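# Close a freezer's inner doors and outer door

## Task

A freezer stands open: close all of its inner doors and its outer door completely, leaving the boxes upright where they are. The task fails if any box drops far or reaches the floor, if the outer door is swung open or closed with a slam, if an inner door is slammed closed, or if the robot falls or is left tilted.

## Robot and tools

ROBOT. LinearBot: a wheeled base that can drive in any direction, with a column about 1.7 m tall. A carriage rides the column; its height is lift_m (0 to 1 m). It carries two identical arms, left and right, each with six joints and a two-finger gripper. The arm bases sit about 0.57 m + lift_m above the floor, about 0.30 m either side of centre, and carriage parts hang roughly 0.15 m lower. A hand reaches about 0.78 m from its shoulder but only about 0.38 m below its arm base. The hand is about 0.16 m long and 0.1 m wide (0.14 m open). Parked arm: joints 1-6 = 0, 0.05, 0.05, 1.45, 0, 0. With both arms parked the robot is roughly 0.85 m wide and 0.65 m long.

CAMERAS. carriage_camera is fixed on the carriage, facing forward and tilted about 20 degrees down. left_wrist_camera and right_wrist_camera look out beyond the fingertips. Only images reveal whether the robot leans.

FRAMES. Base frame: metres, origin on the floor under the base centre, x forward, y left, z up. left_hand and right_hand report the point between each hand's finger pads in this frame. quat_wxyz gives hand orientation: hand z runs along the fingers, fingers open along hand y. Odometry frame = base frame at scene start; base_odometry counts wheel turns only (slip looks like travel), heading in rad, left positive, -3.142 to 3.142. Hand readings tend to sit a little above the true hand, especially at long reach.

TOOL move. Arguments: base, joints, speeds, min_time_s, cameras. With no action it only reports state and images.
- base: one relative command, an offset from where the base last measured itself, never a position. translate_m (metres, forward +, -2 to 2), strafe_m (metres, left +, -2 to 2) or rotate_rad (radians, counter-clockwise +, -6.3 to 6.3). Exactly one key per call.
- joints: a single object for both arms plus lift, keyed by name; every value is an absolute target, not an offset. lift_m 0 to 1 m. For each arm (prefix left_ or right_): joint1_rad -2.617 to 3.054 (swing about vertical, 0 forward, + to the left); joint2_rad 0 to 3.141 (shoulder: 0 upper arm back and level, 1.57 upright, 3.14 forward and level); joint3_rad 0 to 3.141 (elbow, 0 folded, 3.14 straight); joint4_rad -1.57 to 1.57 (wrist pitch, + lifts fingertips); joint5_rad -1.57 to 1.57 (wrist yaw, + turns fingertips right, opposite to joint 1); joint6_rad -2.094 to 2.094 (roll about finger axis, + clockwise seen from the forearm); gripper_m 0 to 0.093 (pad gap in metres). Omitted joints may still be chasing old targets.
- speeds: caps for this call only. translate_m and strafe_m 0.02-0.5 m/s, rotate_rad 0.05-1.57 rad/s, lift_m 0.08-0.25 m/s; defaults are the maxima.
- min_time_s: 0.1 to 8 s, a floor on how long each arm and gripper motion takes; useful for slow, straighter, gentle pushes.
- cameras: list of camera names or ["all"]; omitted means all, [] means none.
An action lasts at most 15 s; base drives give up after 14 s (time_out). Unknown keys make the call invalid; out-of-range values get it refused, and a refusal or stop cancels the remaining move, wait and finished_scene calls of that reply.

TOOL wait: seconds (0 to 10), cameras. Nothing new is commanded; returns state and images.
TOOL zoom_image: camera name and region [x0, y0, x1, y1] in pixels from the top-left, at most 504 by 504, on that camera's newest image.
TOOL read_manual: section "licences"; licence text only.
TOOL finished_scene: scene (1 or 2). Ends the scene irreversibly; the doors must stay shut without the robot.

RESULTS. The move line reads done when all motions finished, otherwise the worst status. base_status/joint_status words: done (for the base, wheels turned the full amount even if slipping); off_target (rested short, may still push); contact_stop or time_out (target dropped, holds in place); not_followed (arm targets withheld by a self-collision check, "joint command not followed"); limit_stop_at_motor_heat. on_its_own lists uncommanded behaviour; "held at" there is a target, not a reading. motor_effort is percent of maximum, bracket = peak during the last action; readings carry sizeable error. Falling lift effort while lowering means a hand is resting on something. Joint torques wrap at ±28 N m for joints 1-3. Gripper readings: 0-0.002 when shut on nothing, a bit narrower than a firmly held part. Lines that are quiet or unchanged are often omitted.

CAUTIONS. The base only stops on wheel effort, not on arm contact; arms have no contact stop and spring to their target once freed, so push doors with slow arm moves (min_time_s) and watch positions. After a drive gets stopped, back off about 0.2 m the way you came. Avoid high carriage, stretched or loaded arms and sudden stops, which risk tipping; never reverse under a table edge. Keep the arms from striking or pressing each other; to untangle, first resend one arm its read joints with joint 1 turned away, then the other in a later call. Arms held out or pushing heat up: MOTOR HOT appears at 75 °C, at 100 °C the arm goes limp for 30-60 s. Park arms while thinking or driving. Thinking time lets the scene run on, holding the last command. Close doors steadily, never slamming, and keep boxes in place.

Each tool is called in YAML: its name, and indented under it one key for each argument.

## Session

move:
  cameras: ["carriage_camera"]

move:
  base: {"rotate_rad": 1.4}
  cameras: ["carriage_camera"]

move:
  base: {"rotate_rad": 1.4}
  cameras: ["carriage_camera"]

Scene clock: 0.00 s.
Joint torques (N m): no reading
base_odometry: x=+0.000 y=+0.000 heading=+0.000
base_status: not commanded
joint_positions: lift_m=+0.300 left_joint1_rad=-0.006 left_joint2_rad=+0.039 left_joint3_rad=+0.039 left_joint4_rad=+1.449 left_joint5_rad=-0.023 left_joint6_rad=-0.008 left_gripper_m=+0.09396 right_joint1_rad=+0.004 right_joint2_rad=+0.035 right_joint3_rad=+0.038 right_joint4_rad=+1.440 right_joint5_rad=-0.037 right_joint6_rad=+0.020 right_gripper_m=+0.09396
joint_status: not commanded
motor_effort: lift_m=+27 drive_wheels=-3
left_hand: x=+0.2481 y=+0.3053 z=+1.3042 quat_wxyz=(+0.998, -0.012, +0.061, -0.006) (m; base frame)
right_hand: x=+0.2498 y=-0.2951 z=+1.3034 quat_wxyz=(+0.998, -0.018, +0.065, +0.013) (m; base frame)
pictures: carriage_camera
Images, in order (width x height): carriage_camera 896x504.

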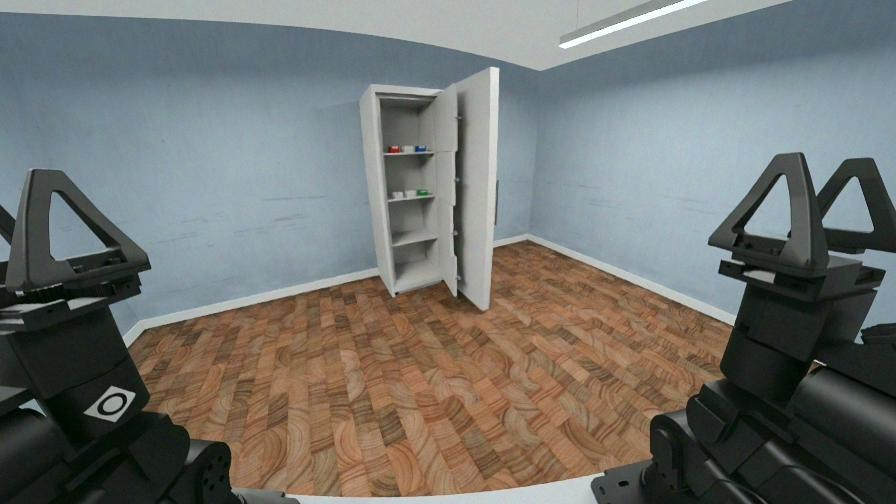

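Scene clock: 2.93 s.
Joint torques (N m): left_arm=[-0.46 2.86 7.42 -0.13 0.01 -0.03] | right_arm=[-0.49 4.29 6.48 -0.11 0.18 0]
move: done
base_odometry: x=+0.000 y=+0.000 heading=+1.400
base_status: done
joint_positions: lift_m=+0.300 left_joint1_rad=-0.006 left_joint2_rad=+0.039 left_joint3_rad=+0.039 left_joint4_rad=+1.449 left_joint5_rad=-0.023 left_joint6_rad=-0.008 left_gripper_m=+0.09397 right_joint1_rad=+0.004 right_joint2_rad=+0.035 right_joint3_rad=+0.038 right_joint4_rad=+1.440 right_joint5_rad=-0.037 right_joint6_rad=+0.020 right_gripper_m=+0.09397
motor_effort: lift_m=+27(27) drive_wheels=+2(16)
left_hand: x=+0.2481 y=+0.3053 z=+1.3042 quat_wxyz=(+0.998, -0.012, +0.061, -0.006) (m; base frame)
right_hand: x=+0.2498 y=-0.2951 z=+1.3034 quat_wxyz=(+0.998, -0.018, +0.065, +0.013) (m; base frame)
pictures: carriage_camera

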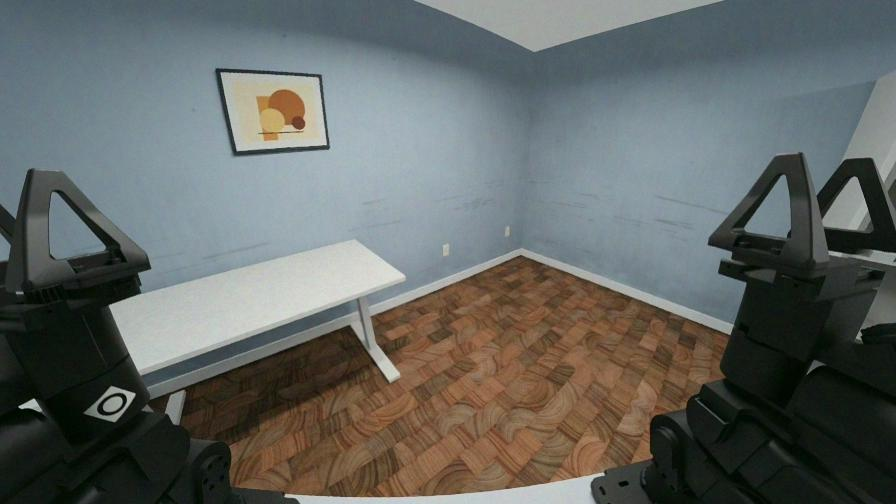

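Scene clock: 5.87 s.
Joint torques (N m): left_arm=[-0.43 2.88 7.42 -0.11 0.01 -0.03] | right_arm=[-0.34 4.4 6.34 -0.13 0.14 -0.03]
move: done
base_odometry: x=+0.000 y=+0.000 heading=+2.799
base_status: done
joint_positions: lift_m=+0.300 left_joint1_rad=-0.006 left_joint2_rad=+0.039 left_joint3_rad=+0.039 left_joint4_rad=+1.449 left_joint5_rad=-0.023 left_joint6_rad=-0.008 left_gripper_m=+0.09397 right_joint1_rad=+0.004 right_joint2_rad=+0.035 right_joint3_rad=+0.038 right_joint4_rad=+1.440 right_joint5_rad=-0.037 right_joint6_rad=+0.020 right_gripper_m=+0.09397
motor_effort: lift_m=+27(27) drive_wheels=+2(8)
left_hand: x=+0.2481 y=+0.3053 z=+1.3042 quat_wxyz=(+0.998, -0.012, +0.061, -0.006) (m; base frame)
right_hand: x=+0.2498 y=-0.2951 z=+1.3034 quat_wxyz=(+0.998, -0.018, +0.065, +0.013) (m; base frame)
pictures: carriage_camera

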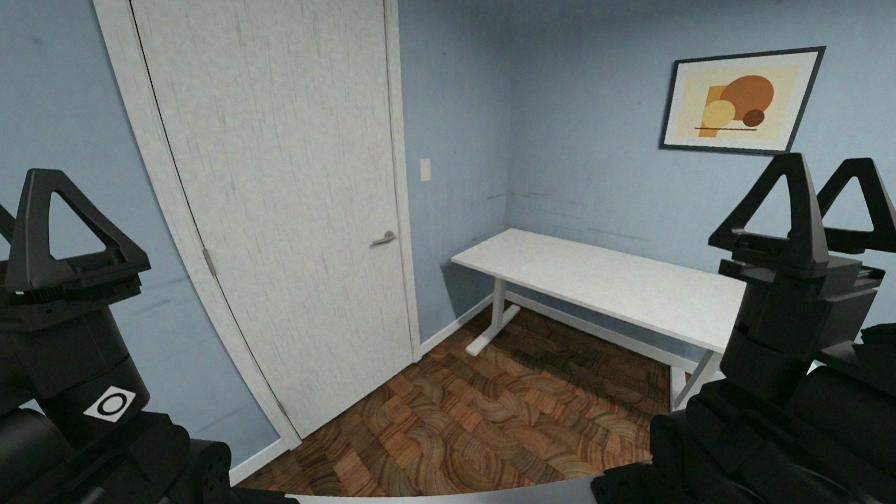

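move:
  base: {"rotate_rad": -2.17}
  cameras: []

move:
  base: {"strafe_m": -1.1}
  joints: {"lift_m": 0.33, "right_joint1_rad": 0, "right_joint2_rad": 2.0, "right_joint3_rad": 0.8, "right_joint4_rad": 1.2, "right_joint5_rad": 0, "right_joint6_rad": 0, "right_gripper_m": 0}
  min_time_s: 3
  cameras: ["carriage_camera"]

move:
  base: {"translate_m": 0.72}
  speeds: {"translate_m": 0.3}
  cameras: ["carriage_camera","right_wrist_camera"]

Scene clock: 12.47 s.
Joint torques (N m): left_arm=[-0.38 2.91 7.41 -0.11 0 -0.03] | right_arm=[-0.32 4.25 6.45 -0.13 0.13 -0.03]
move: done
base_odometry: x=+0.000 y=+0.000 heading=+0.630
base_status: done
joint_positions: lift_m=+0.300 left_joint1_rad=-0.006 left_joint2_rad=+0.039 left_joint3_rad=+0.039 left_joint4_rad=+1.448 left_joint5_rad=-0.023 left_joint6_rad=-0.008 left_gripper_m=+0.09398 right_joint1_rad=+0.004 right_joint2_rad=+0.035 right_joint3_rad=+0.038 right_joint4_rad=+1.440 right_joint5_rad=-0.037 right_joint6_rad=+0.020 right_gripper_m=+0.09398
motor_effort: lift_m=+27(27) drive_wheels=+2(13)
left_hand: x=+0.2482 y=+0.3053 z=+1.3042 quat_wxyz=(+0.998, -0.012, +0.061, -0.006) (m; base frame)
right_hand: x=+0.2498 y=-0.2951 z=+1.3034 quat_wxyz=(+0.998, -0.018, +0.065, +0.013) (m; base frame)
pictures: none

Scene clock: 17.03 s.
Joint torques (N m): left_arm=[-0.29 2.88 7.43 -0.1 -0.01 -0.02] | right_arm=[-0.44 -7.84 7.73 1.72 0.17 -0.11]
move: done
base_odometry: x=+0.646 y=-0.890 heading=+0.628
base_status: done
joint_positions: lift_m=+0.330 left_joint1_rad=-0.006 left_joint2_rad=+0.039 left_joint3_rad=+0.039 left_joint4_rad=+1.448 left_joint5_rad=-0.023 left_joint6_rad=-0.008 left_gripper_m=+0.09398 right_joint1_rad=+0.001 right_joint2_rad=+1.994 right_joint3_rad=+0.779 right_joint4_rad=+1.202 right_joint5_rad=-0.010 right_joint6_rad=+0.010 right_gripper_m=+0.00027
joint_status: all done
motor_effort: lift_m=+30(38) drive_wheels=-9(16)
left_hand: x=+0.2482 y=+0.3053 z=+1.3339 quat_wxyz=(+0.998, -0.012, +0.061, -0.006) (m; base frame)
right_hand: x=+0.7329 y=-0.2992 z=+1.0482 quat_wxyz=(+0.702, +0.000, +0.712, +0.007) (m; base frame)
pictures: carriage_camera

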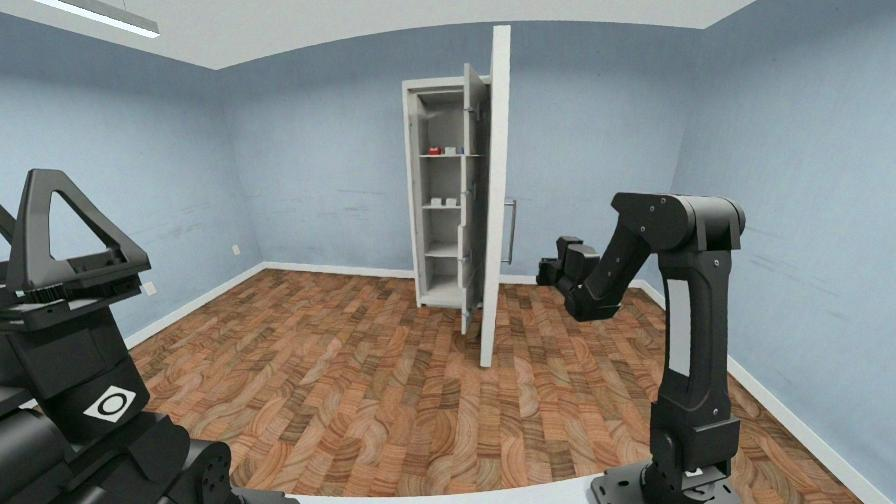

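Scene clock: 21.50 s.
Joint torques (N m): left_arm=[-0.34 2.91 7.47 -0.05 0.03 -0.02] | right_arm=[-0.35 -8.55 6.32 1.71 0.19 0.1]
move: done
base_odometry: x=+1.229 y=-0.467 heading=+0.629
base_status: done
joint_positions: lift_m=+0.330 left_joint1_rad=-0.006 left_joint2_rad=+0.039 left_joint3_rad=+0.039 left_joint4_rad=+1.443 left_joint5_rad=-0.025 left_joint6_rad=-0.008 left_gripper_m=+0.09398 right_joint1_rad=-0.004 right_joint2_rad=+2.000 right_joint3_rad=+0.793 right_joint4_rad=+1.204 right_joint5_rad=-0.012 right_joint6_rad=-0.010 right_gripper_m=+0.00012
motor_effort: lift_m=+30(30) drive_wheels=-4(33)
left_hand: x=+0.2495 y=+0.3057 z=+1.3338 quat_wxyz=(+0.998, -0.013, +0.063, -0.006) (m; base frame)
right_hand: x=+0.7361 y=-0.3017 z=+1.0514 quat_wxyz=(+0.706, -0.006, +0.708, -0.001) (m; base frame)
pictures: carriage_camera, right_wrist_camera
Images, in order (width x height): carriage_camera 896x504, right_wrist_camera 896x504.

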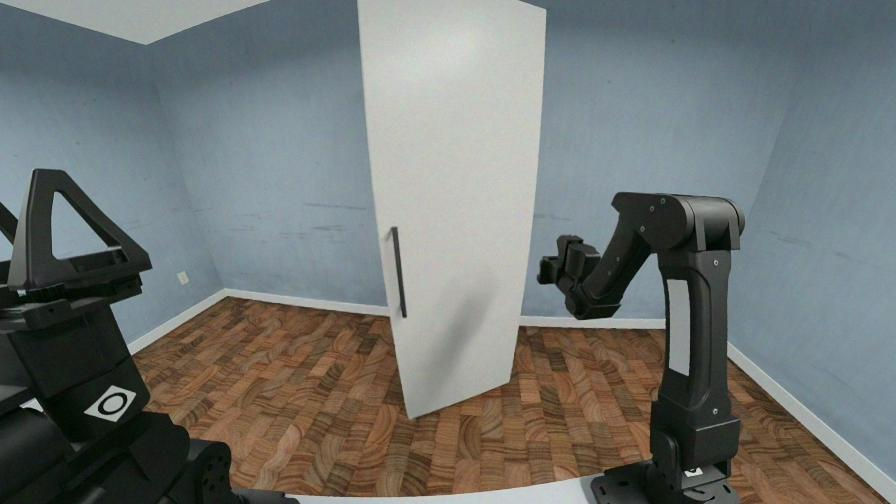

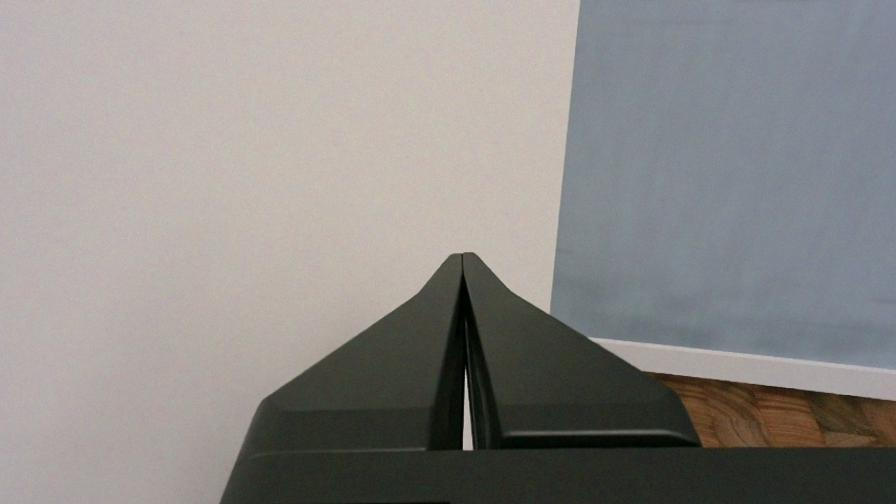

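move:
  base: {"translate_m": -0.2}
  speeds: {"translate_m": 0.25}
  cameras: []

move:
  base: {"strafe_m": 0.65}
  cameras: ["carriage_camera","right_wrist_camera"]

Scene clock: 27.00 s.
Joint torques (N m): left_arm=[-0.36 2.89 7.43 -0.07 0.03 -0.02] | right_arm=[-0.18 -8.66 6.06 1.69 0.18 0.1]
move: done
base_odometry: x=+1.067 y=-0.585 heading=+0.629
base_status: done
joint_positions: lift_m=+0.330 left_joint1_rad=-0.006 left_joint2_rad=+0.039 left_joint3_rad=+0.039 left_joint4_rad=+1.444 left_joint5_rad=-0.025 left_joint6_rad=-0.008 left_gripper_m=+0.09398 right_joint1_rad=-0.004 right_joint2_rad=+2.000 right_joint3_rad=+0.793 right_joint4_rad=+1.201 right_joint5_rad=-0.010 right_joint6_rad=-0.010 right_gripper_m=+0.00012
motor_effort: lift_m=+30(30) drive_wheels=-3(11)
left_hand: x=+0.2493 y=+0.3057 z=+1.3338 quat_wxyz=(+0.998, -0.013, +0.063, -0.006) (m; base frame)
right_hand: x=+0.7361 y=-0.3021 z=+1.0507 quat_wxyz=(+0.705, -0.006, +0.709, -0.002) (m; base frame)
pictures: none

Scene clock: 30.60 s.
Joint torques (N m): left_arm=[-0.39 2.82 7.42 -0.06 0.02 -0.02] | right_arm=[-0.34 -8.55 6.15 1.76 0.2 0.04]
move: done
base_odometry: x=+0.685 y=-0.059 heading=+0.629
base_status: done
joint_positions: lift_m=+0.330 left_joint1_rad=-0.006 left_joint2_rad=+0.039 left_joint3_rad=+0.039 left_joint4_rad=+1.444 left_joint5_rad=-0.025 left_joint6_rad=-0.008 left_gripper_m=+0.09398 right_joint1_rad=+0.000 right_joint2_rad=+2.000 right_joint3_rad=+0.793 right_joint4_rad=+1.201 right_joint5_rad=-0.007 right_joint6_rad=-0.009 right_gripper_m=+0.00012
motor_effort: lift_m=+30(30) drive_wheels=-5(11)
left_hand: x=+0.2493 y=+0.3057 z=+1.3338 quat_wxyz=(+0.998, -0.013, +0.063, -0.006) (m; base frame)
right_hand: x=+0.7361 y=-0.3002 z=+1.0507 quat_wxyz=(+0.705, -0.006, +0.709, -0.001) (m; base frame)
pictures: carriage_camera, right_wrist_camera

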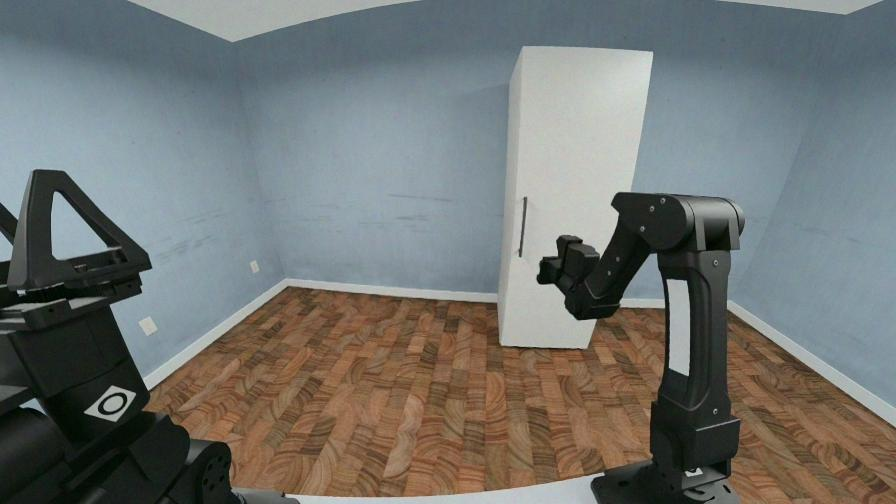

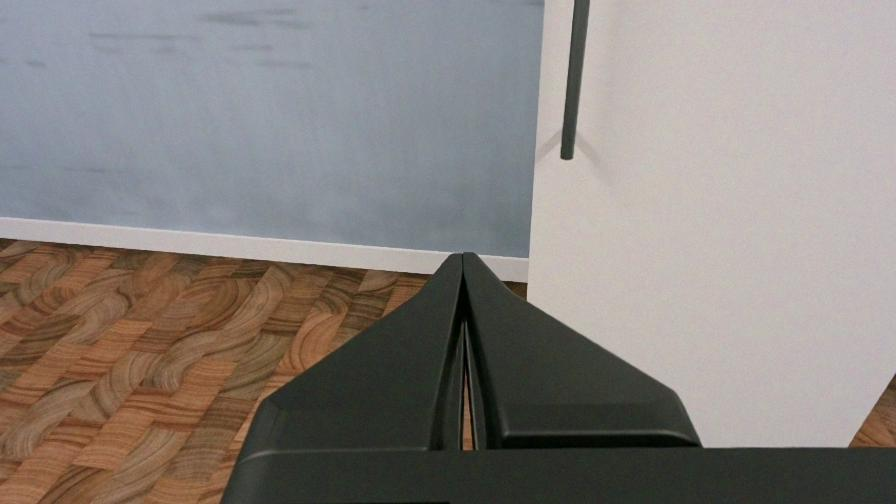

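move:
  base: {"strafe_m": -0.13}
  joints: {"lift_m": 0.24, "right_gripper_m": 0.09}
  cameras: []

move:
  base: {"translate_m": 0.55}
  speeds: {"translate_m": 0.25}
  cameras: ["carriage_camera","right_wrist_camera"]

Scene clock: 35.77 s.
Joint torques (N m): left_arm=[-0.42 2.82 7.42 -0.05 0.03 -0.03] | right_arm=[-0.29 -8.95 6.24 1.82 0.17 0.11]
move: done
base_odometry: x=+0.761 y=-0.164 heading=+0.629
base_status: done
joint_positions: lift_m=+0.240 left_joint1_rad=-0.006 left_joint2_rad=+0.039 left_joint3_rad=+0.039 left_joint4_rad=+1.444 left_joint5_rad=-0.025 left_joint6_rad=-0.008 left_gripper_m=+0.09398 right_joint1_rad=-0.001 right_joint2_rad=+2.003 right_joint3_rad=+0.793 right_joint4_rad=+1.189 right_joint5_rad=-0.006 right_joint6_rad=-0.009 right_gripper_m=+0.08987
joint_status: all done
motor_effort: lift_m=+24(26) drive_wheels=-1(12)
left_hand: x=+0.2493 y=+0.3057 z=+1.2445 quat_wxyz=(+0.998, -0.013, +0.063, -0.006) (m; base frame)
right_hand: x=+0.7361 y=-0.3012 z=+0.9567 quat_wxyz=(+0.700, -0.005, +0.714, -0.002) (m; base frame)
pictures: none

Scene clock: 39.33 s.
Joint torques (N m): left_arm=[-0.43 2.89 7.43 -0.06 0.02 -0.04] | right_arm=[-0.09 -8.96 6.27 1.86 0.14 0.07]
move: done
base_odometry: x=+1.206 y=+0.159 heading=+0.628
base_status: done
joint_positions: lift_m=+0.240 left_joint1_rad=-0.006 left_joint2_rad=+0.039 left_joint3_rad=+0.039 left_joint4_rad=+1.444 left_joint5_rad=-0.025 left_joint6_rad=-0.008 left_gripper_m=+0.09398 right_joint1_rad=-0.001 right_joint2_rad=+2.003 right_joint3_rad=+0.793 right_joint4_rad=+1.189 right_joint5_rad=-0.006 right_joint6_rad=-0.009 right_gripper_m=+0.08987
motor_effort: lift_m=+24(24) drive_wheels=+2(12)
left_hand: x=+0.2493 y=+0.3057 z=+1.2445 quat_wxyz=(+0.998, -0.013, +0.063, -0.006) (m; base frame)
right_hand: x=+0.7361 y=-0.3012 z=+0.9567 quat_wxyz=(+0.700, -0.005, +0.714, -0.002) (m; base frame)
pictures: carriage_camera, right_wrist_camera

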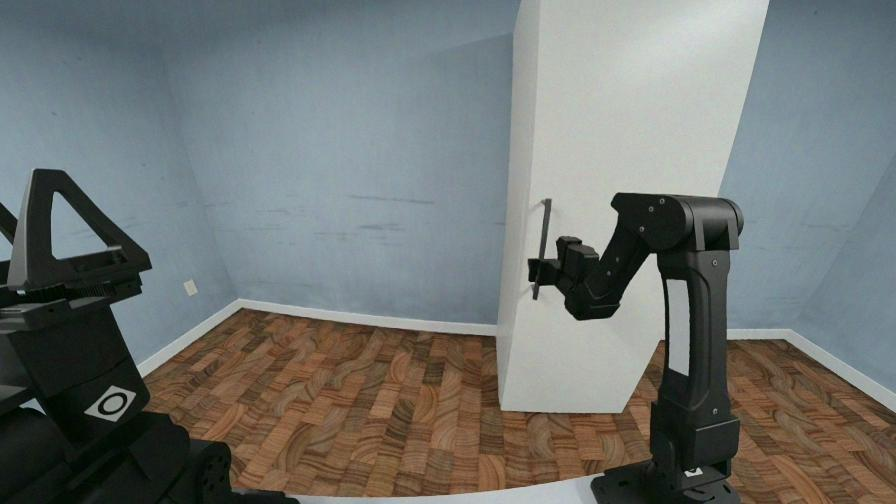

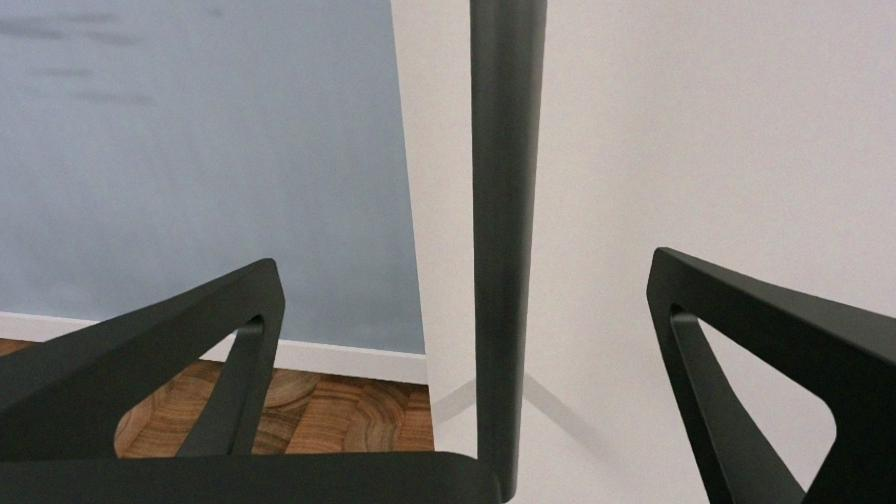

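move:
  base: {"translate_m": 0.06}
  speeds: {"translate_m": 0.06}
  cameras: ["right_wrist_camera"]

move:
  joints: {"right_gripper_m": 0.0}
  min_time_s: 1.5
  cameras: ["carriage_camera","right_wrist_camera"]

Scene clock: 43.03 s.
Joint torques (N m): left_arm=[-0.43 2.86 7.43 -0.04 0.02 -0.03] | right_arm=[-0.34 -8.64 6.22 1.74 0.21 0.05]
move: done
base_odometry: x=+1.255 y=+0.194 heading=+0.628
base_status: done
joint_positions: lift_m=+0.240 left_joint1_rad=-0.006 left_joint2_rad=+0.039 left_joint3_rad=+0.039 left_joint4_rad=+1.444 left_joint5_rad=-0.025 left_joint6_rad=-0.008 left_gripper_m=+0.09398 right_joint1_rad=-0.001 right_joint2_rad=+2.003 right_joint3_rad=+0.793 right_joint4_rad=+1.189 right_joint5_rad=-0.006 right_joint6_rad=-0.009 right_gripper_m=+0.08987
motor_effort: lift_m=+24(24) drive_wheels=-6(10)
left_hand: x=+0.2491 y=+0.3057 z=+1.2445 quat_wxyz=(+0.998, -0.013, +0.063, -0.006) (m; base frame)
right_hand: x=+0.7361 y=-0.3012 z=+0.9567 quat_wxyz=(+0.700, -0.005, +0.714, -0.002) (m; base frame)
pictures: right_wrist_camera

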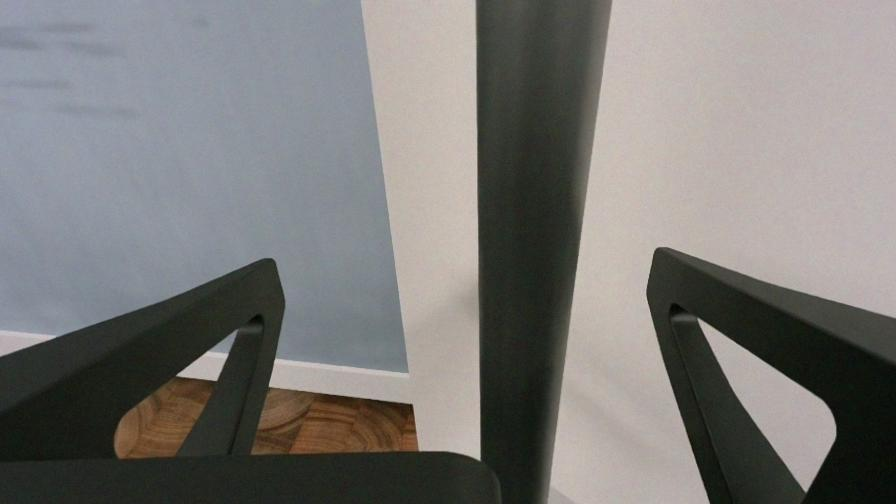

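Scene clock: 44.83 s.
Joint torques (N m): left_arm=[-0.39 2.91 7.45 -0.06 0.02 -0.04] | right_arm=[0.65 -8.99 6.22 1.8 -0.14 0.07]
move: off_target
base_odometry: x=+1.255 y=+0.194 heading=+0.628
joint_positions: lift_m=+0.240 left_joint1_rad=-0.006 left_joint2_rad=+0.039 left_joint3_rad=+0.039 left_joint4_rad=+1.444 left_joint5_rad=-0.025 left_joint6_rad=-0.008 left_gripper_m=+0.09398 right_joint1_rad=-0.013 right_joint2_rad=+2.003 right_joint3_rad=+0.793 right_joint4_rad=+1.189 right_joint5_rad=+0.027 right_joint6_rad=-0.009 right_gripper_m=+0.01693
joint_status: right_gripper_m off_target (ended at +0.01696, target +0.00000)
motor_effort: lift_m=+24(24) drive_wheels=-6(6)
left_hand: x=+0.2491 y=+0.3057 z=+1.2445 quat_wxyz=(+0.998, -0.013, +0.063, -0.006) (m; base frame)
right_hand: x=+0.7360 y=-0.3131 z=+0.9567 quat_wxyz=(+0.699, +0.011, +0.714, -0.018) (m; base frame)
pictures: carriage_camera, right_wrist_camera

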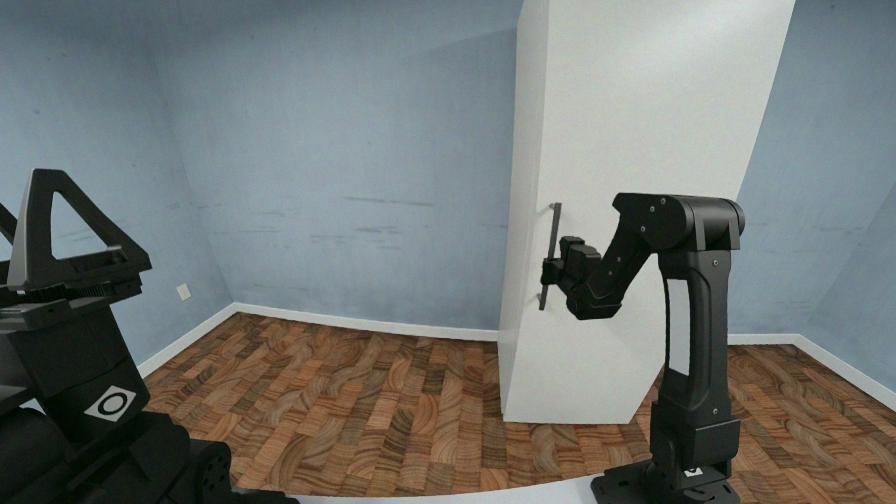

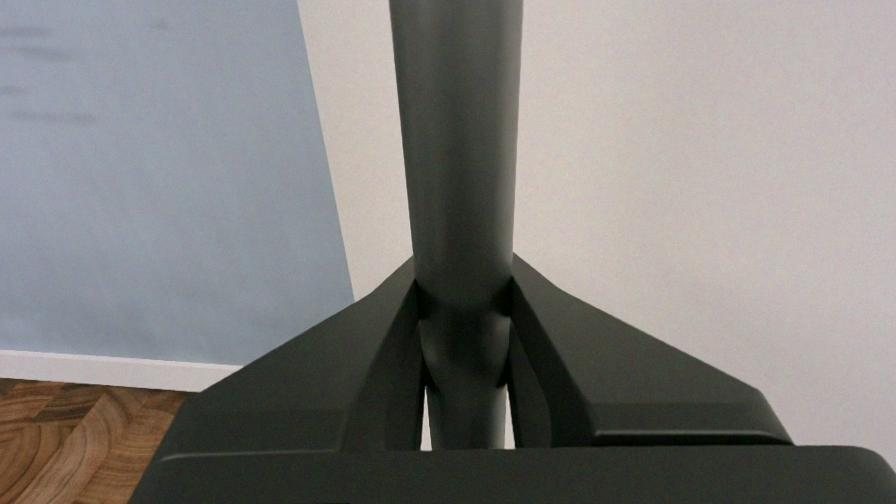

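move:
  base: {"translate_m": -0.18}
  speeds: {"translate_m": 0.06}
  cameras: ["carriage_camera","right_wrist_camera"]

Scene clock: 50.30 s.
Joint torques (N m): left_arm=[-0.36 2.85 7.45 -0.07 0.01 -0.04] | right_arm=[3.15 -8.99 5.53 1.96 -0.62 0.07]
move: done
base_odometry: x=+1.109 y=+0.088 heading=+0.628
base_status: done
joint_positions: lift_m=+0.240 left_joint1_rad=-0.006 left_joint2_rad=+0.039 left_joint3_rad=+0.039 left_joint4_rad=+1.444 left_joint5_rad=-0.025 left_joint6_rad=-0.008 left_gripper_m=+0.09398 right_joint1_rad=-0.043 right_joint2_rad=+2.003 right_joint3_rad=+0.797 right_joint4_rad=+1.181 right_joint5_rad=+0.077 right_joint6_rad=-0.009 right_gripper_m=+0.01691
motor_effort: lift_m=+24(24) drive_wheels=-4(13)
left_hand: x=+0.2491 y=+0.3057 z=+1.2445 quat_wxyz=(+0.998, -0.013, +0.063, -0.006) (m; base frame)
right_hand: x=+0.7355 y=-0.3371 z=+0.9565 quat_wxyz=(+0.697, +0.039, +0.715, -0.046) (m; base frame)
pictures: carriage_camera, right_wrist_camera

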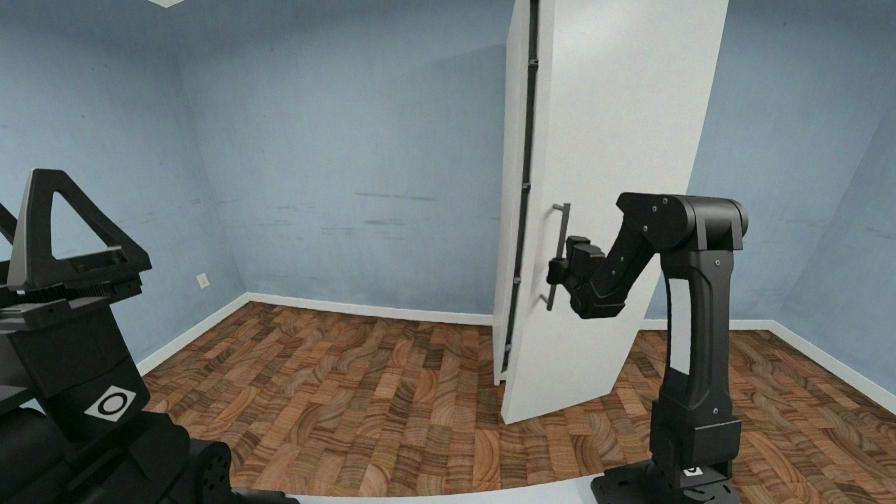

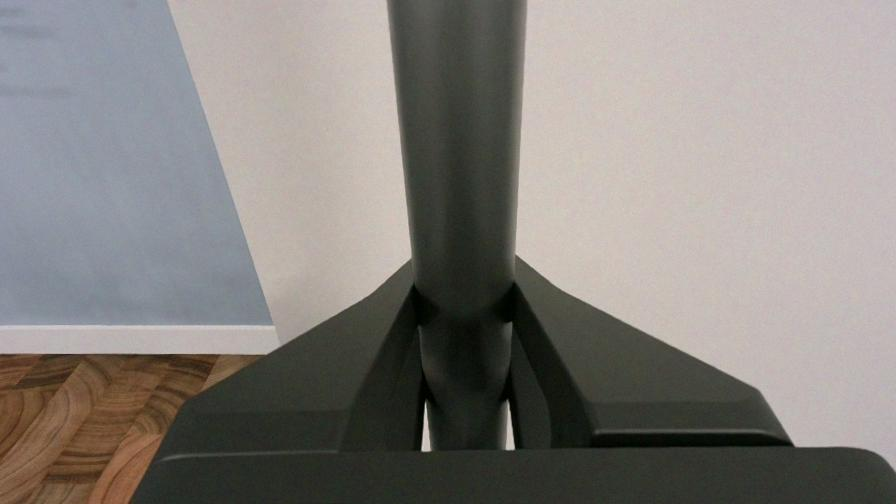

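move:
  base: {"translate_m": -0.1}
  speeds: {"translate_m": 0.08}
  cameras: []

move:
  base: {"strafe_m": -0.08}
  speeds: {"strafe_m": 0.08}
  cameras: []

move:
  base: {"translate_m": -0.1}
  speeds: {"translate_m": 0.08}
  cameras: []

move:
  base: {"strafe_m": -0.12}
  speeds: {"strafe_m": 0.08}
  cameras: ["carriage_camera","right_wrist_camera"]

Scene clock: 55.17 s.
Joint torques (N m): left_arm=[-0.39 2.86 7.36 -0.06 0.02 -0.04] | right_arm=[7.17 -9.18 4.08 2.04 -1.53 0.05]
move: done
base_odometry: x=+1.028 y=+0.029 heading=+0.627
base_status: done
joint_positions: lift_m=+0.240 left_joint1_rad=-0.006 left_joint2_rad=+0.039 left_joint3_rad=+0.039 left_joint4_rad=+1.444 left_joint5_rad=-0.025 left_joint6_rad=-0.008 left_gripper_m=+0.09398 right_joint1_rad=-0.095 right_joint2_rad=+2.008 right_joint3_rad=+0.813 right_joint4_rad=+1.167 right_joint5_rad=+0.178 right_joint6_rad=-0.004 right_gripper_m=+0.01659
motor_effort: lift_m=+24(24) drive_wheels=+2(7)
left_hand: x=+0.2491 y=+0.3057 z=+1.2445 quat_wxyz=(+0.998, -0.013, +0.063, -0.006) (m; base frame)
right_hand: x=+0.7326 y=-0.3812 z=+0.9568 quat_wxyz=(+0.690, +0.094, +0.710, -0.098) (m; base frame)
pictures: none

Scene clock: 56.87 s.
Joint torques (N m): left_arm=[-0.44 2.85 7.5 -0.06 0.02 -0.03] | right_arm=[-1.13 -9.25 5.09 1.88 -0.02 0.07]
move: done
base_odometry: x=+1.075 y=-0.036 heading=+0.627
base_status: done
joint_positions: lift_m=+0.240 left_joint1_rad=-0.005 left_joint2_rad=+0.039 left_joint3_rad=+0.039 left_joint4_rad=+1.444 left_joint5_rad=-0.025 left_joint6_rad=-0.008 left_gripper_m=+0.09398 right_joint1_rad=+0.008 right_joint2_rad=+2.008 right_joint3_rad=+0.802 right_joint4_rad=+1.184 right_joint5_rad=+0.011 right_joint6_rad=-0.007 right_gripper_m=+0.01643
motor_effort: lift_m=+24(24) drive_wheels=-1(7)
left_hand: x=+0.2491 y=+0.3057 z=+1.2445 quat_wxyz=(+0.998, -0.013, +0.063, -0.006) (m; base frame)
right_hand: x=+0.7382 y=-0.2994 z=+0.9564 quat_wxyz=(+0.699, -0.001, +0.715, -0.004) (m; base frame)
pictures: none

Scene clock: 58.80 s.
Joint torques (N m): left_arm=[-0.42 2.86 7.42 -0.07 0.02 -0.02] | right_arm=[6.11 -9.61 4.27 2.07 -1.18 0.09]
move: done
base_odometry: x=+0.994 y=-0.095 heading=+0.627
base_status: done
joint_positions: lift_m=+0.240 left_joint1_rad=-0.005 left_joint2_rad=+0.039 left_joint3_rad=+0.039 left_joint4_rad=+1.444 left_joint5_rad=-0.025 left_joint6_rad=-0.008 left_gripper_m=+0.09398 right_joint1_rad=-0.079 right_joint2_rad=+2.010 right_joint3_rad=+0.819 right_joint4_rad=+1.162 right_joint5_rad=+0.135 right_joint6_rad=-0.007 right_gripper_m=+0.01621
motor_effort: lift_m=+24(24) drive_wheels=+1(5)
left_hand: x=+0.2491 y=+0.3057 z=+1.2445 quat_wxyz=(+0.998, -0.013, +0.063, -0.006) (m; base frame)
right_hand: x=+0.7367 y=-0.3660 z=+0.9571 quat_wxyz=(+0.693, +0.073, +0.713, -0.078) (m; base frame)
pictures: none

Scene clock: 61.00 s.
Joint torques (N m): left_arm=[-0.36 2.93 7.5 -0.06 0.03 -0.03] | right_arm=[-4.97 -9.63 6.32 1.7 1.33 0.17]
move: done
base_odometry: x=+1.065 y=-0.192 heading=+0.627
base_status: done
joint_positions: lift_m=+0.240 left_joint1_rad=-0.005 left_joint2_rad=+0.039 left_joint3_rad=+0.039 left_joint4_rad=+1.444 left_joint5_rad=-0.025 left_joint6_rad=-0.008 left_gripper_m=+0.09398 right_joint1_rad=+0.055 right_joint2_rad=+2.010 right_joint3_rad=+0.790 right_joint4_rad=+1.204 right_joint5_rad=-0.130 right_joint6_rad=-0.013 right_gripper_m=+0.01602
motor_effort: lift_m=+24(24) drive_wheels=+0(5)
left_hand: x=+0.2491 y=+0.3057 z=+1.2445 quat_wxyz=(+0.998, -0.013, +0.063, -0.006) (m; base frame)
right_hand: x=+0.7324 y=-0.2509 z=+0.9561 quat_wxyz=(+0.699, -0.070, +0.709, +0.061) (m; base frame)
pictures: carriage_camera, right_wrist_camera

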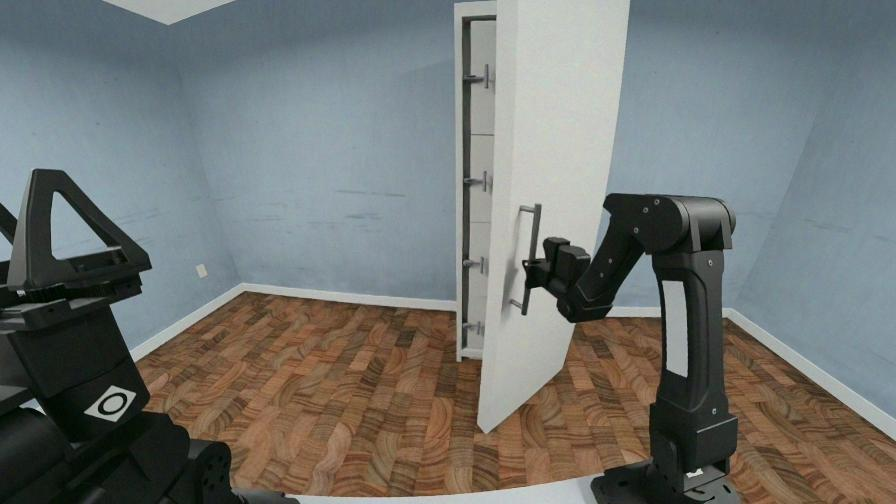

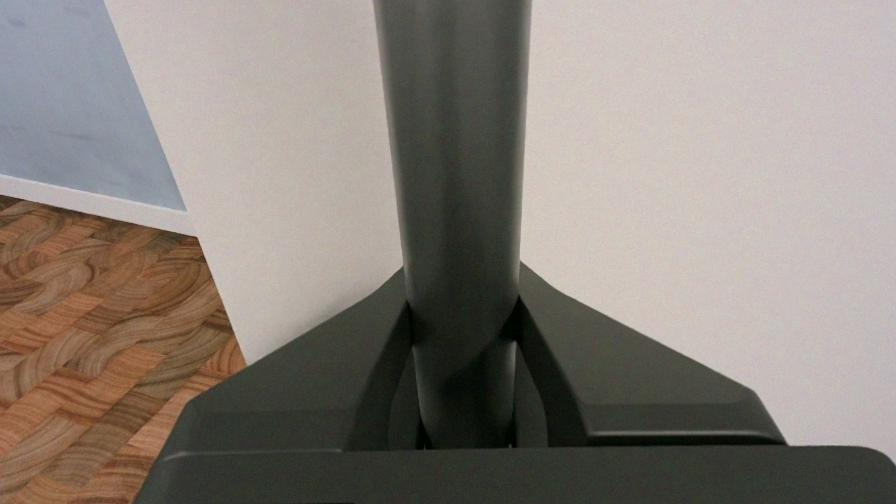

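zoom_image:
  camera: "carriage_camera"
  region: [440, 0, 540, 190]

zoom_image:
  camera: "carriage_camera"
  region: [430, 190, 540, 370]

Scaled by 2.653.

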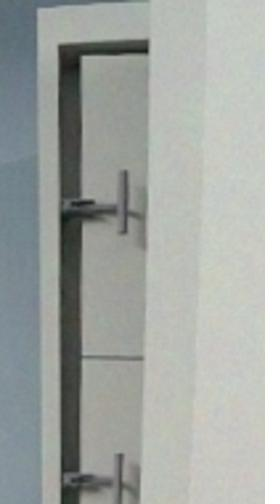

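Scaled by 2.800.

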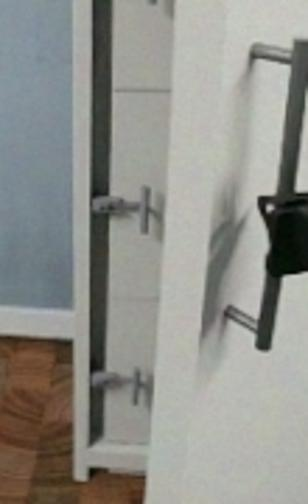

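move:
  base: {"strafe_m": -0.06}
  speeds: {"strafe_m": 0.08}
  cameras: []

move:
  joints: {"right_gripper_m": 0.09}
  min_time_s: 1
  cameras: []

move:
  base: {"translate_m": -0.3}
  joints: {"right_gripper_m": 0.09}
  speeds: {"translate_m": 0.2}
  cameras: ["carriage_camera","right_wrist_camera"]

Scene clock: 66.13 s.
Joint torques (N m): left_arm=[-0.49 2.84 7.43 -0.07 0.02 -0.02] | right_arm=[-8.59 -9.52 7.06 1.55 2.77 0.2]
move: done
base_odometry: x=+1.099 y=-0.241 heading=+0.627
base_status: done
joint_positions: lift_m=+0.240 left_joint1_rad=-0.005 left_joint2_rad=+0.039 left_joint3_rad=+0.039 left_joint4_rad=+1.444 left_joint5_rad=-0.025 left_joint6_rad=-0.008 left_gripper_m=+0.09398 right_joint1_rad=+0.103 right_joint2_rad=+2.010 right_joint3_rad=+0.780 right_joint4_rad=+1.218 right_joint5_rad=-0.285 right_joint6_rad=-0.019 right_gripper_m=+0.01586
motor_effort: lift_m=+24(24) drive_wheels=+1(7)
left_hand: x=+0.2491 y=+0.3057 z=+1.2445 quat_wxyz=(+0.998, -0.013, +0.063, -0.006) (m; base frame)
right_hand: x=+0.7191 y=-0.2009 z=+0.9557 quat_wxyz=(+0.691, -0.143, +0.696, +0.130) (m; base frame)
pictures: none

Scene clock: 67.43 s.
Joint torques (N m): left_arm=[-0.47 2.91 7.45 -0.06 0.02 -0.04] | right_arm=[-5.85 -9.36 7.43 1.51 1.81 0.14]
move: done
base_odometry: x=+1.099 y=-0.241 heading=+0.627
joint_positions: lift_m=+0.240 left_joint1_rad=-0.005 left_joint2_rad=+0.039 left_joint3_rad=+0.039 left_joint4_rad=+1.444 left_joint5_rad=-0.025 left_joint6_rad=-0.008 left_gripper_m=+0.09398 right_joint1_rad=+0.068 right_joint2_rad=+2.010 right_joint3_rad=+0.780 right_joint4_rad=+1.219 right_joint5_rad=-0.176 right_joint6_rad=-0.012 right_gripper_m=+0.08996
joint_status: all done
motor_effort: lift_m=+24(24) drive_wheels=+0(1)
left_hand: x=+0.2491 y=+0.3057 z=+1.2445 quat_wxyz=(+0.998, -0.013, +0.063, -0.006) (m; base frame)
right_hand: x=+0.7279 y=-0.2368 z=+0.9559 quat_wxyz=(+0.699, -0.090, +0.705, +0.082) (m; base frame)
pictures: none

Scene clock: 70.10 s.
Joint torques (N m): left_arm=[-0.49 2.88 7.45 -0.07 0.03 -0.04] | right_arm=[-0.53 -9.26 6.93 1.71 0.24 0.1]
move: done
base_odometry: x=+0.857 y=-0.417 heading=+0.627
base_status: done
joint_positions: lift_m=+0.240 left_joint1_rad=-0.005 left_joint2_rad=+0.039 left_joint3_rad=+0.039 left_joint4_rad=+1.444 left_joint5_rad=-0.025 left_joint6_rad=-0.008 left_gripper_m=+0.09398 right_joint1_rad=+0.001 right_joint2_rad=+2.010 right_joint3_rad=+0.784 right_joint4_rad=+1.203 right_joint5_rad=-0.011 right_joint6_rad=-0.009 right_gripper_m=+0.08996
joint_status: all done
motor_effort: lift_m=+24(24) drive_wheels=-3(6)
left_hand: x=+0.2491 y=+0.3057 z=+1.2445 quat_wxyz=(+0.998, -0.013, +0.063, -0.006) (m; base frame)
right_hand: x=+0.7346 y=-0.2990 z=+0.9536 quat_wxyz=(+0.699, -0.008, +0.715, +0.001) (m; base frame)
pictures: carriage_camera, right_wrist_camera

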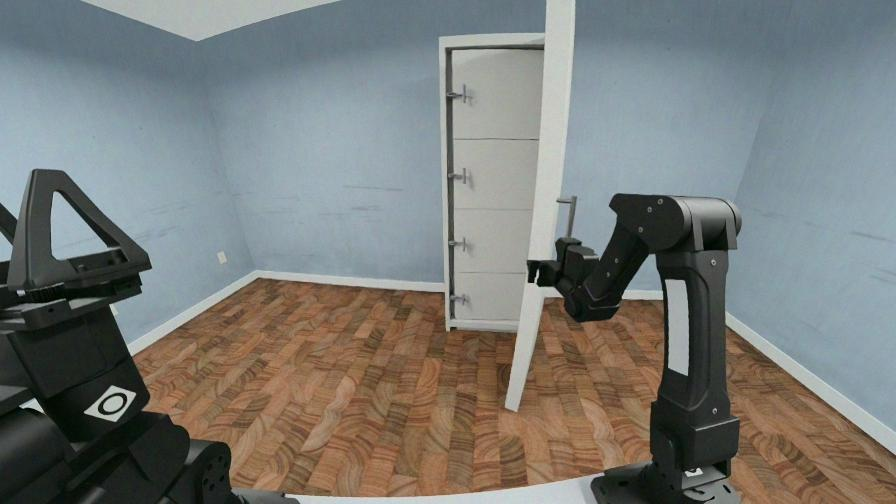

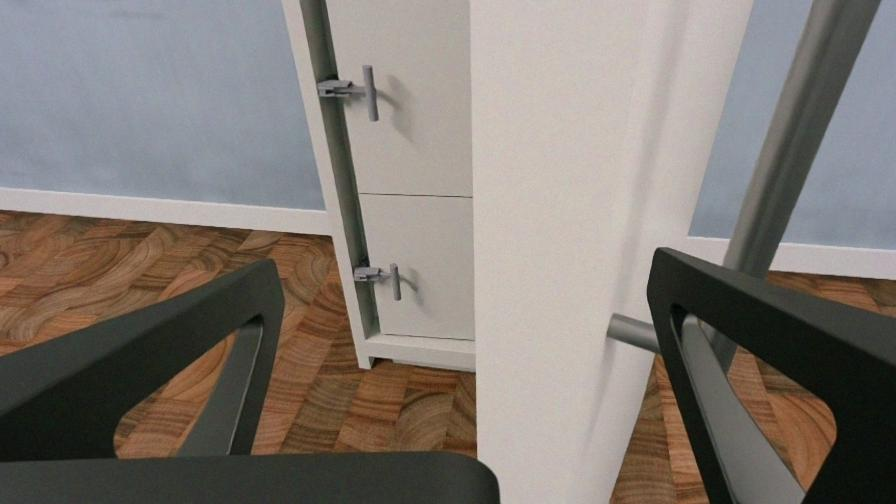

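move:
  base: {"strafe_m": 0.13}
  joints: {"right_gripper_m": 0.0, "lift_m": 0.28}
  cameras: []

move:
  base: {"translate_m": 0.8}
  speeds: {"translate_m": 0.2}
  cameras: ["carriage_camera","right_wrist_camera"]

Scene clock: 74.53 s.
Joint torques (N m): left_arm=[-0.38 2.85 7.45 -0.07 0.01 -0.03] | right_arm=[-0.77 -9.63 6.53 1.77 0.16 0.08]
move: done
base_odometry: x=+0.780 y=-0.312 heading=+0.627
base_status: done
joint_positions: lift_m=+0.280 left_joint1_rad=-0.006 left_joint2_rad=+0.039 left_joint3_rad=+0.039 left_joint4_rad=+1.444 left_joint5_rad=-0.025 left_joint6_rad=-0.008 left_gripper_m=+0.09398 right_joint1_rad=+0.002 right_joint2_rad=+2.010 right_joint3_rad=+0.788 right_joint4_rad=+1.196 right_joint5_rad=-0.008 right_joint6_rad=-0.009 right_gripper_m=+0.00026
joint_status: all done
motor_effort: lift_m=+29(37) drive_wheels=-4(10)
left_hand: x=+0.2491 y=+0.3056 z=+1.2839 quat_wxyz=(+0.998, -0.012, +0.063, -0.006) (m; base frame)
right_hand: x=+0.7353 y=-0.2988 z=+0.9927 quat_wxyz=(+0.698, -0.007, +0.716, +0.001) (m; base frame)
pictures: none

Scene clock: 79.63 s.
Joint torques (N m): left_arm=[-0.44 2.89 7.47 -0.07 0.01 -0.03] | right_arm=[-0.85 -9.61 6.72 1.79 0.22 0.08]
move: done
base_odometry: x=+1.427 y=+0.158 heading=+0.628
base_status: done
joint_positions: lift_m=+0.280 left_joint1_rad=-0.006 left_joint2_rad=+0.039 left_joint3_rad=+0.039 left_joint4_rad=+1.444 left_joint5_rad=-0.025 left_joint6_rad=-0.008 left_gripper_m=+0.09398 right_joint1_rad=+0.002 right_joint2_rad=+2.010 right_joint3_rad=+0.788 right_joint4_rad=+1.195 right_joint5_rad=-0.008 right_joint6_rad=-0.009 right_gripper_m=+0.00026
motor_effort: lift_m=+29(29) drive_wheels=+1(11)
left_hand: x=+0.2491 y=+0.3056 z=+1.2839 quat_wxyz=(+0.998, -0.012, +0.063, -0.006) (m; base frame)
right_hand: x=+0.7353 y=-0.2988 z=+0.9925 quat_wxyz=(+0.698, -0.007, +0.716, +0.001) (m; base frame)
pictures: carriage_camera, right_wrist_camera

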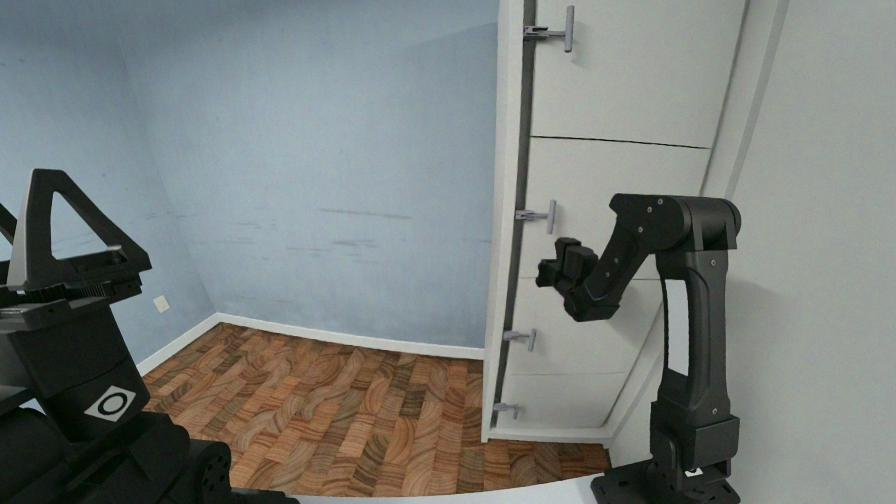

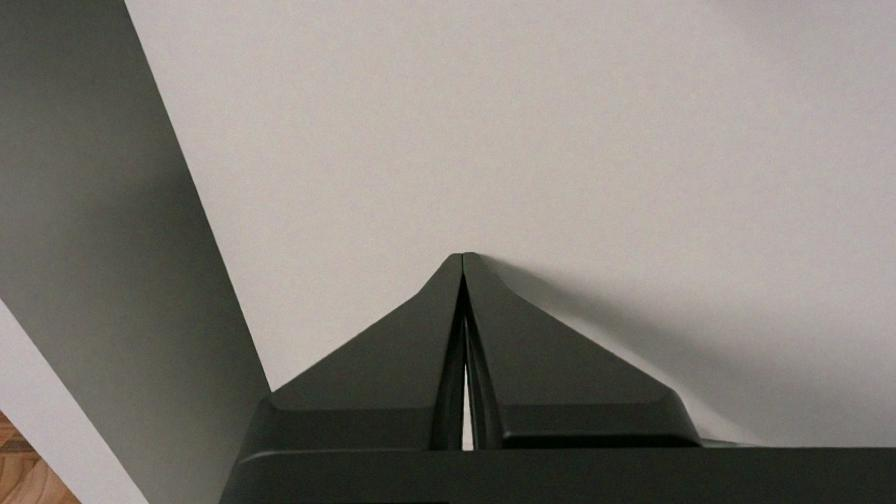

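move:
  base: {"translate_m": 0.22}
  speeds: {"translate_m": 0.07}
  cameras: ["carriage_camera"]

zoom_image:
  camera: "carriage_camera"
  region: [480, 0, 740, 460]

Scene clock: 83.40 s.
Joint torques (N m): left_arm=[-0.46 2.86 7.53 -0.08 0.02 -0.03] | right_arm=[-1.18 5.71 26.25 -1.63 0.25 0.07]
move: contact_stop
base_odometry: x=+1.537 y=+0.238 heading=+0.624
base_status: translate_m contact_stop (by the wheels' count: +0.136 of +0.220)
joint_positions: lift_m=+0.280 left_joint1_rad=-0.006 left_joint2_rad=+0.039 left_joint3_rad=+0.039 left_joint4_rad=+1.445 left_joint5_rad=-0.025 left_joint6_rad=-0.008 left_gripper_m=+0.09398 right_joint1_rad=+0.005 right_joint2_rad=+1.878 right_joint3_rad=+0.327 right_joint4_rad=+1.564 right_joint5_rad=-0.015 right_joint6_rad=-0.009 right_gripper_m=+0.00026
motor_effort: lift_m=+27(29) drive_wheels=+22(44)
left_hand: x=+0.2490 y=+0.3056 z=+1.2841 quat_wxyz=(+0.998, -0.012, +0.063, -0.006) (m; base frame)
right_hand: x=+0.6276 y=-0.2969 z=+0.9812 quat_wxyz=(+0.712, -0.010, +0.702, +0.004) (m; base frame)
pictures: carriage_camera

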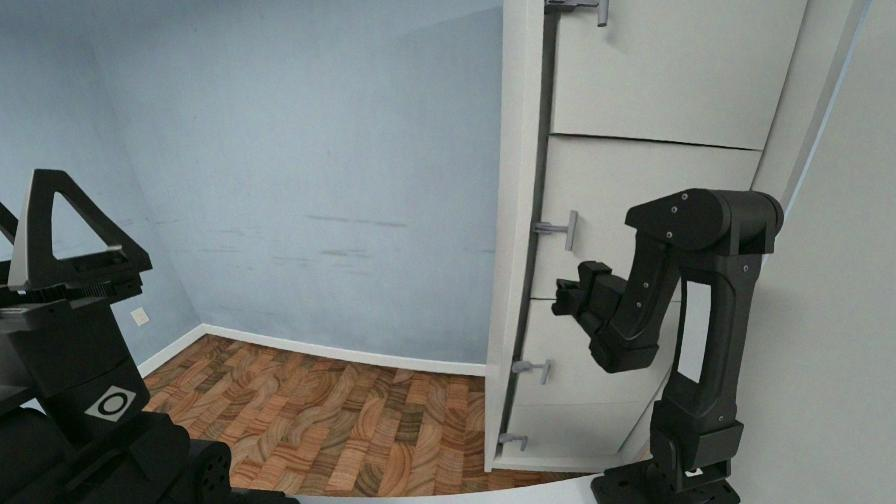

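Scaled by 1.096.

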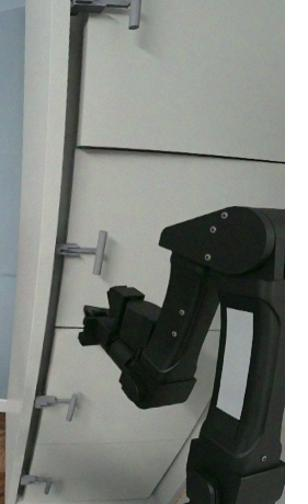

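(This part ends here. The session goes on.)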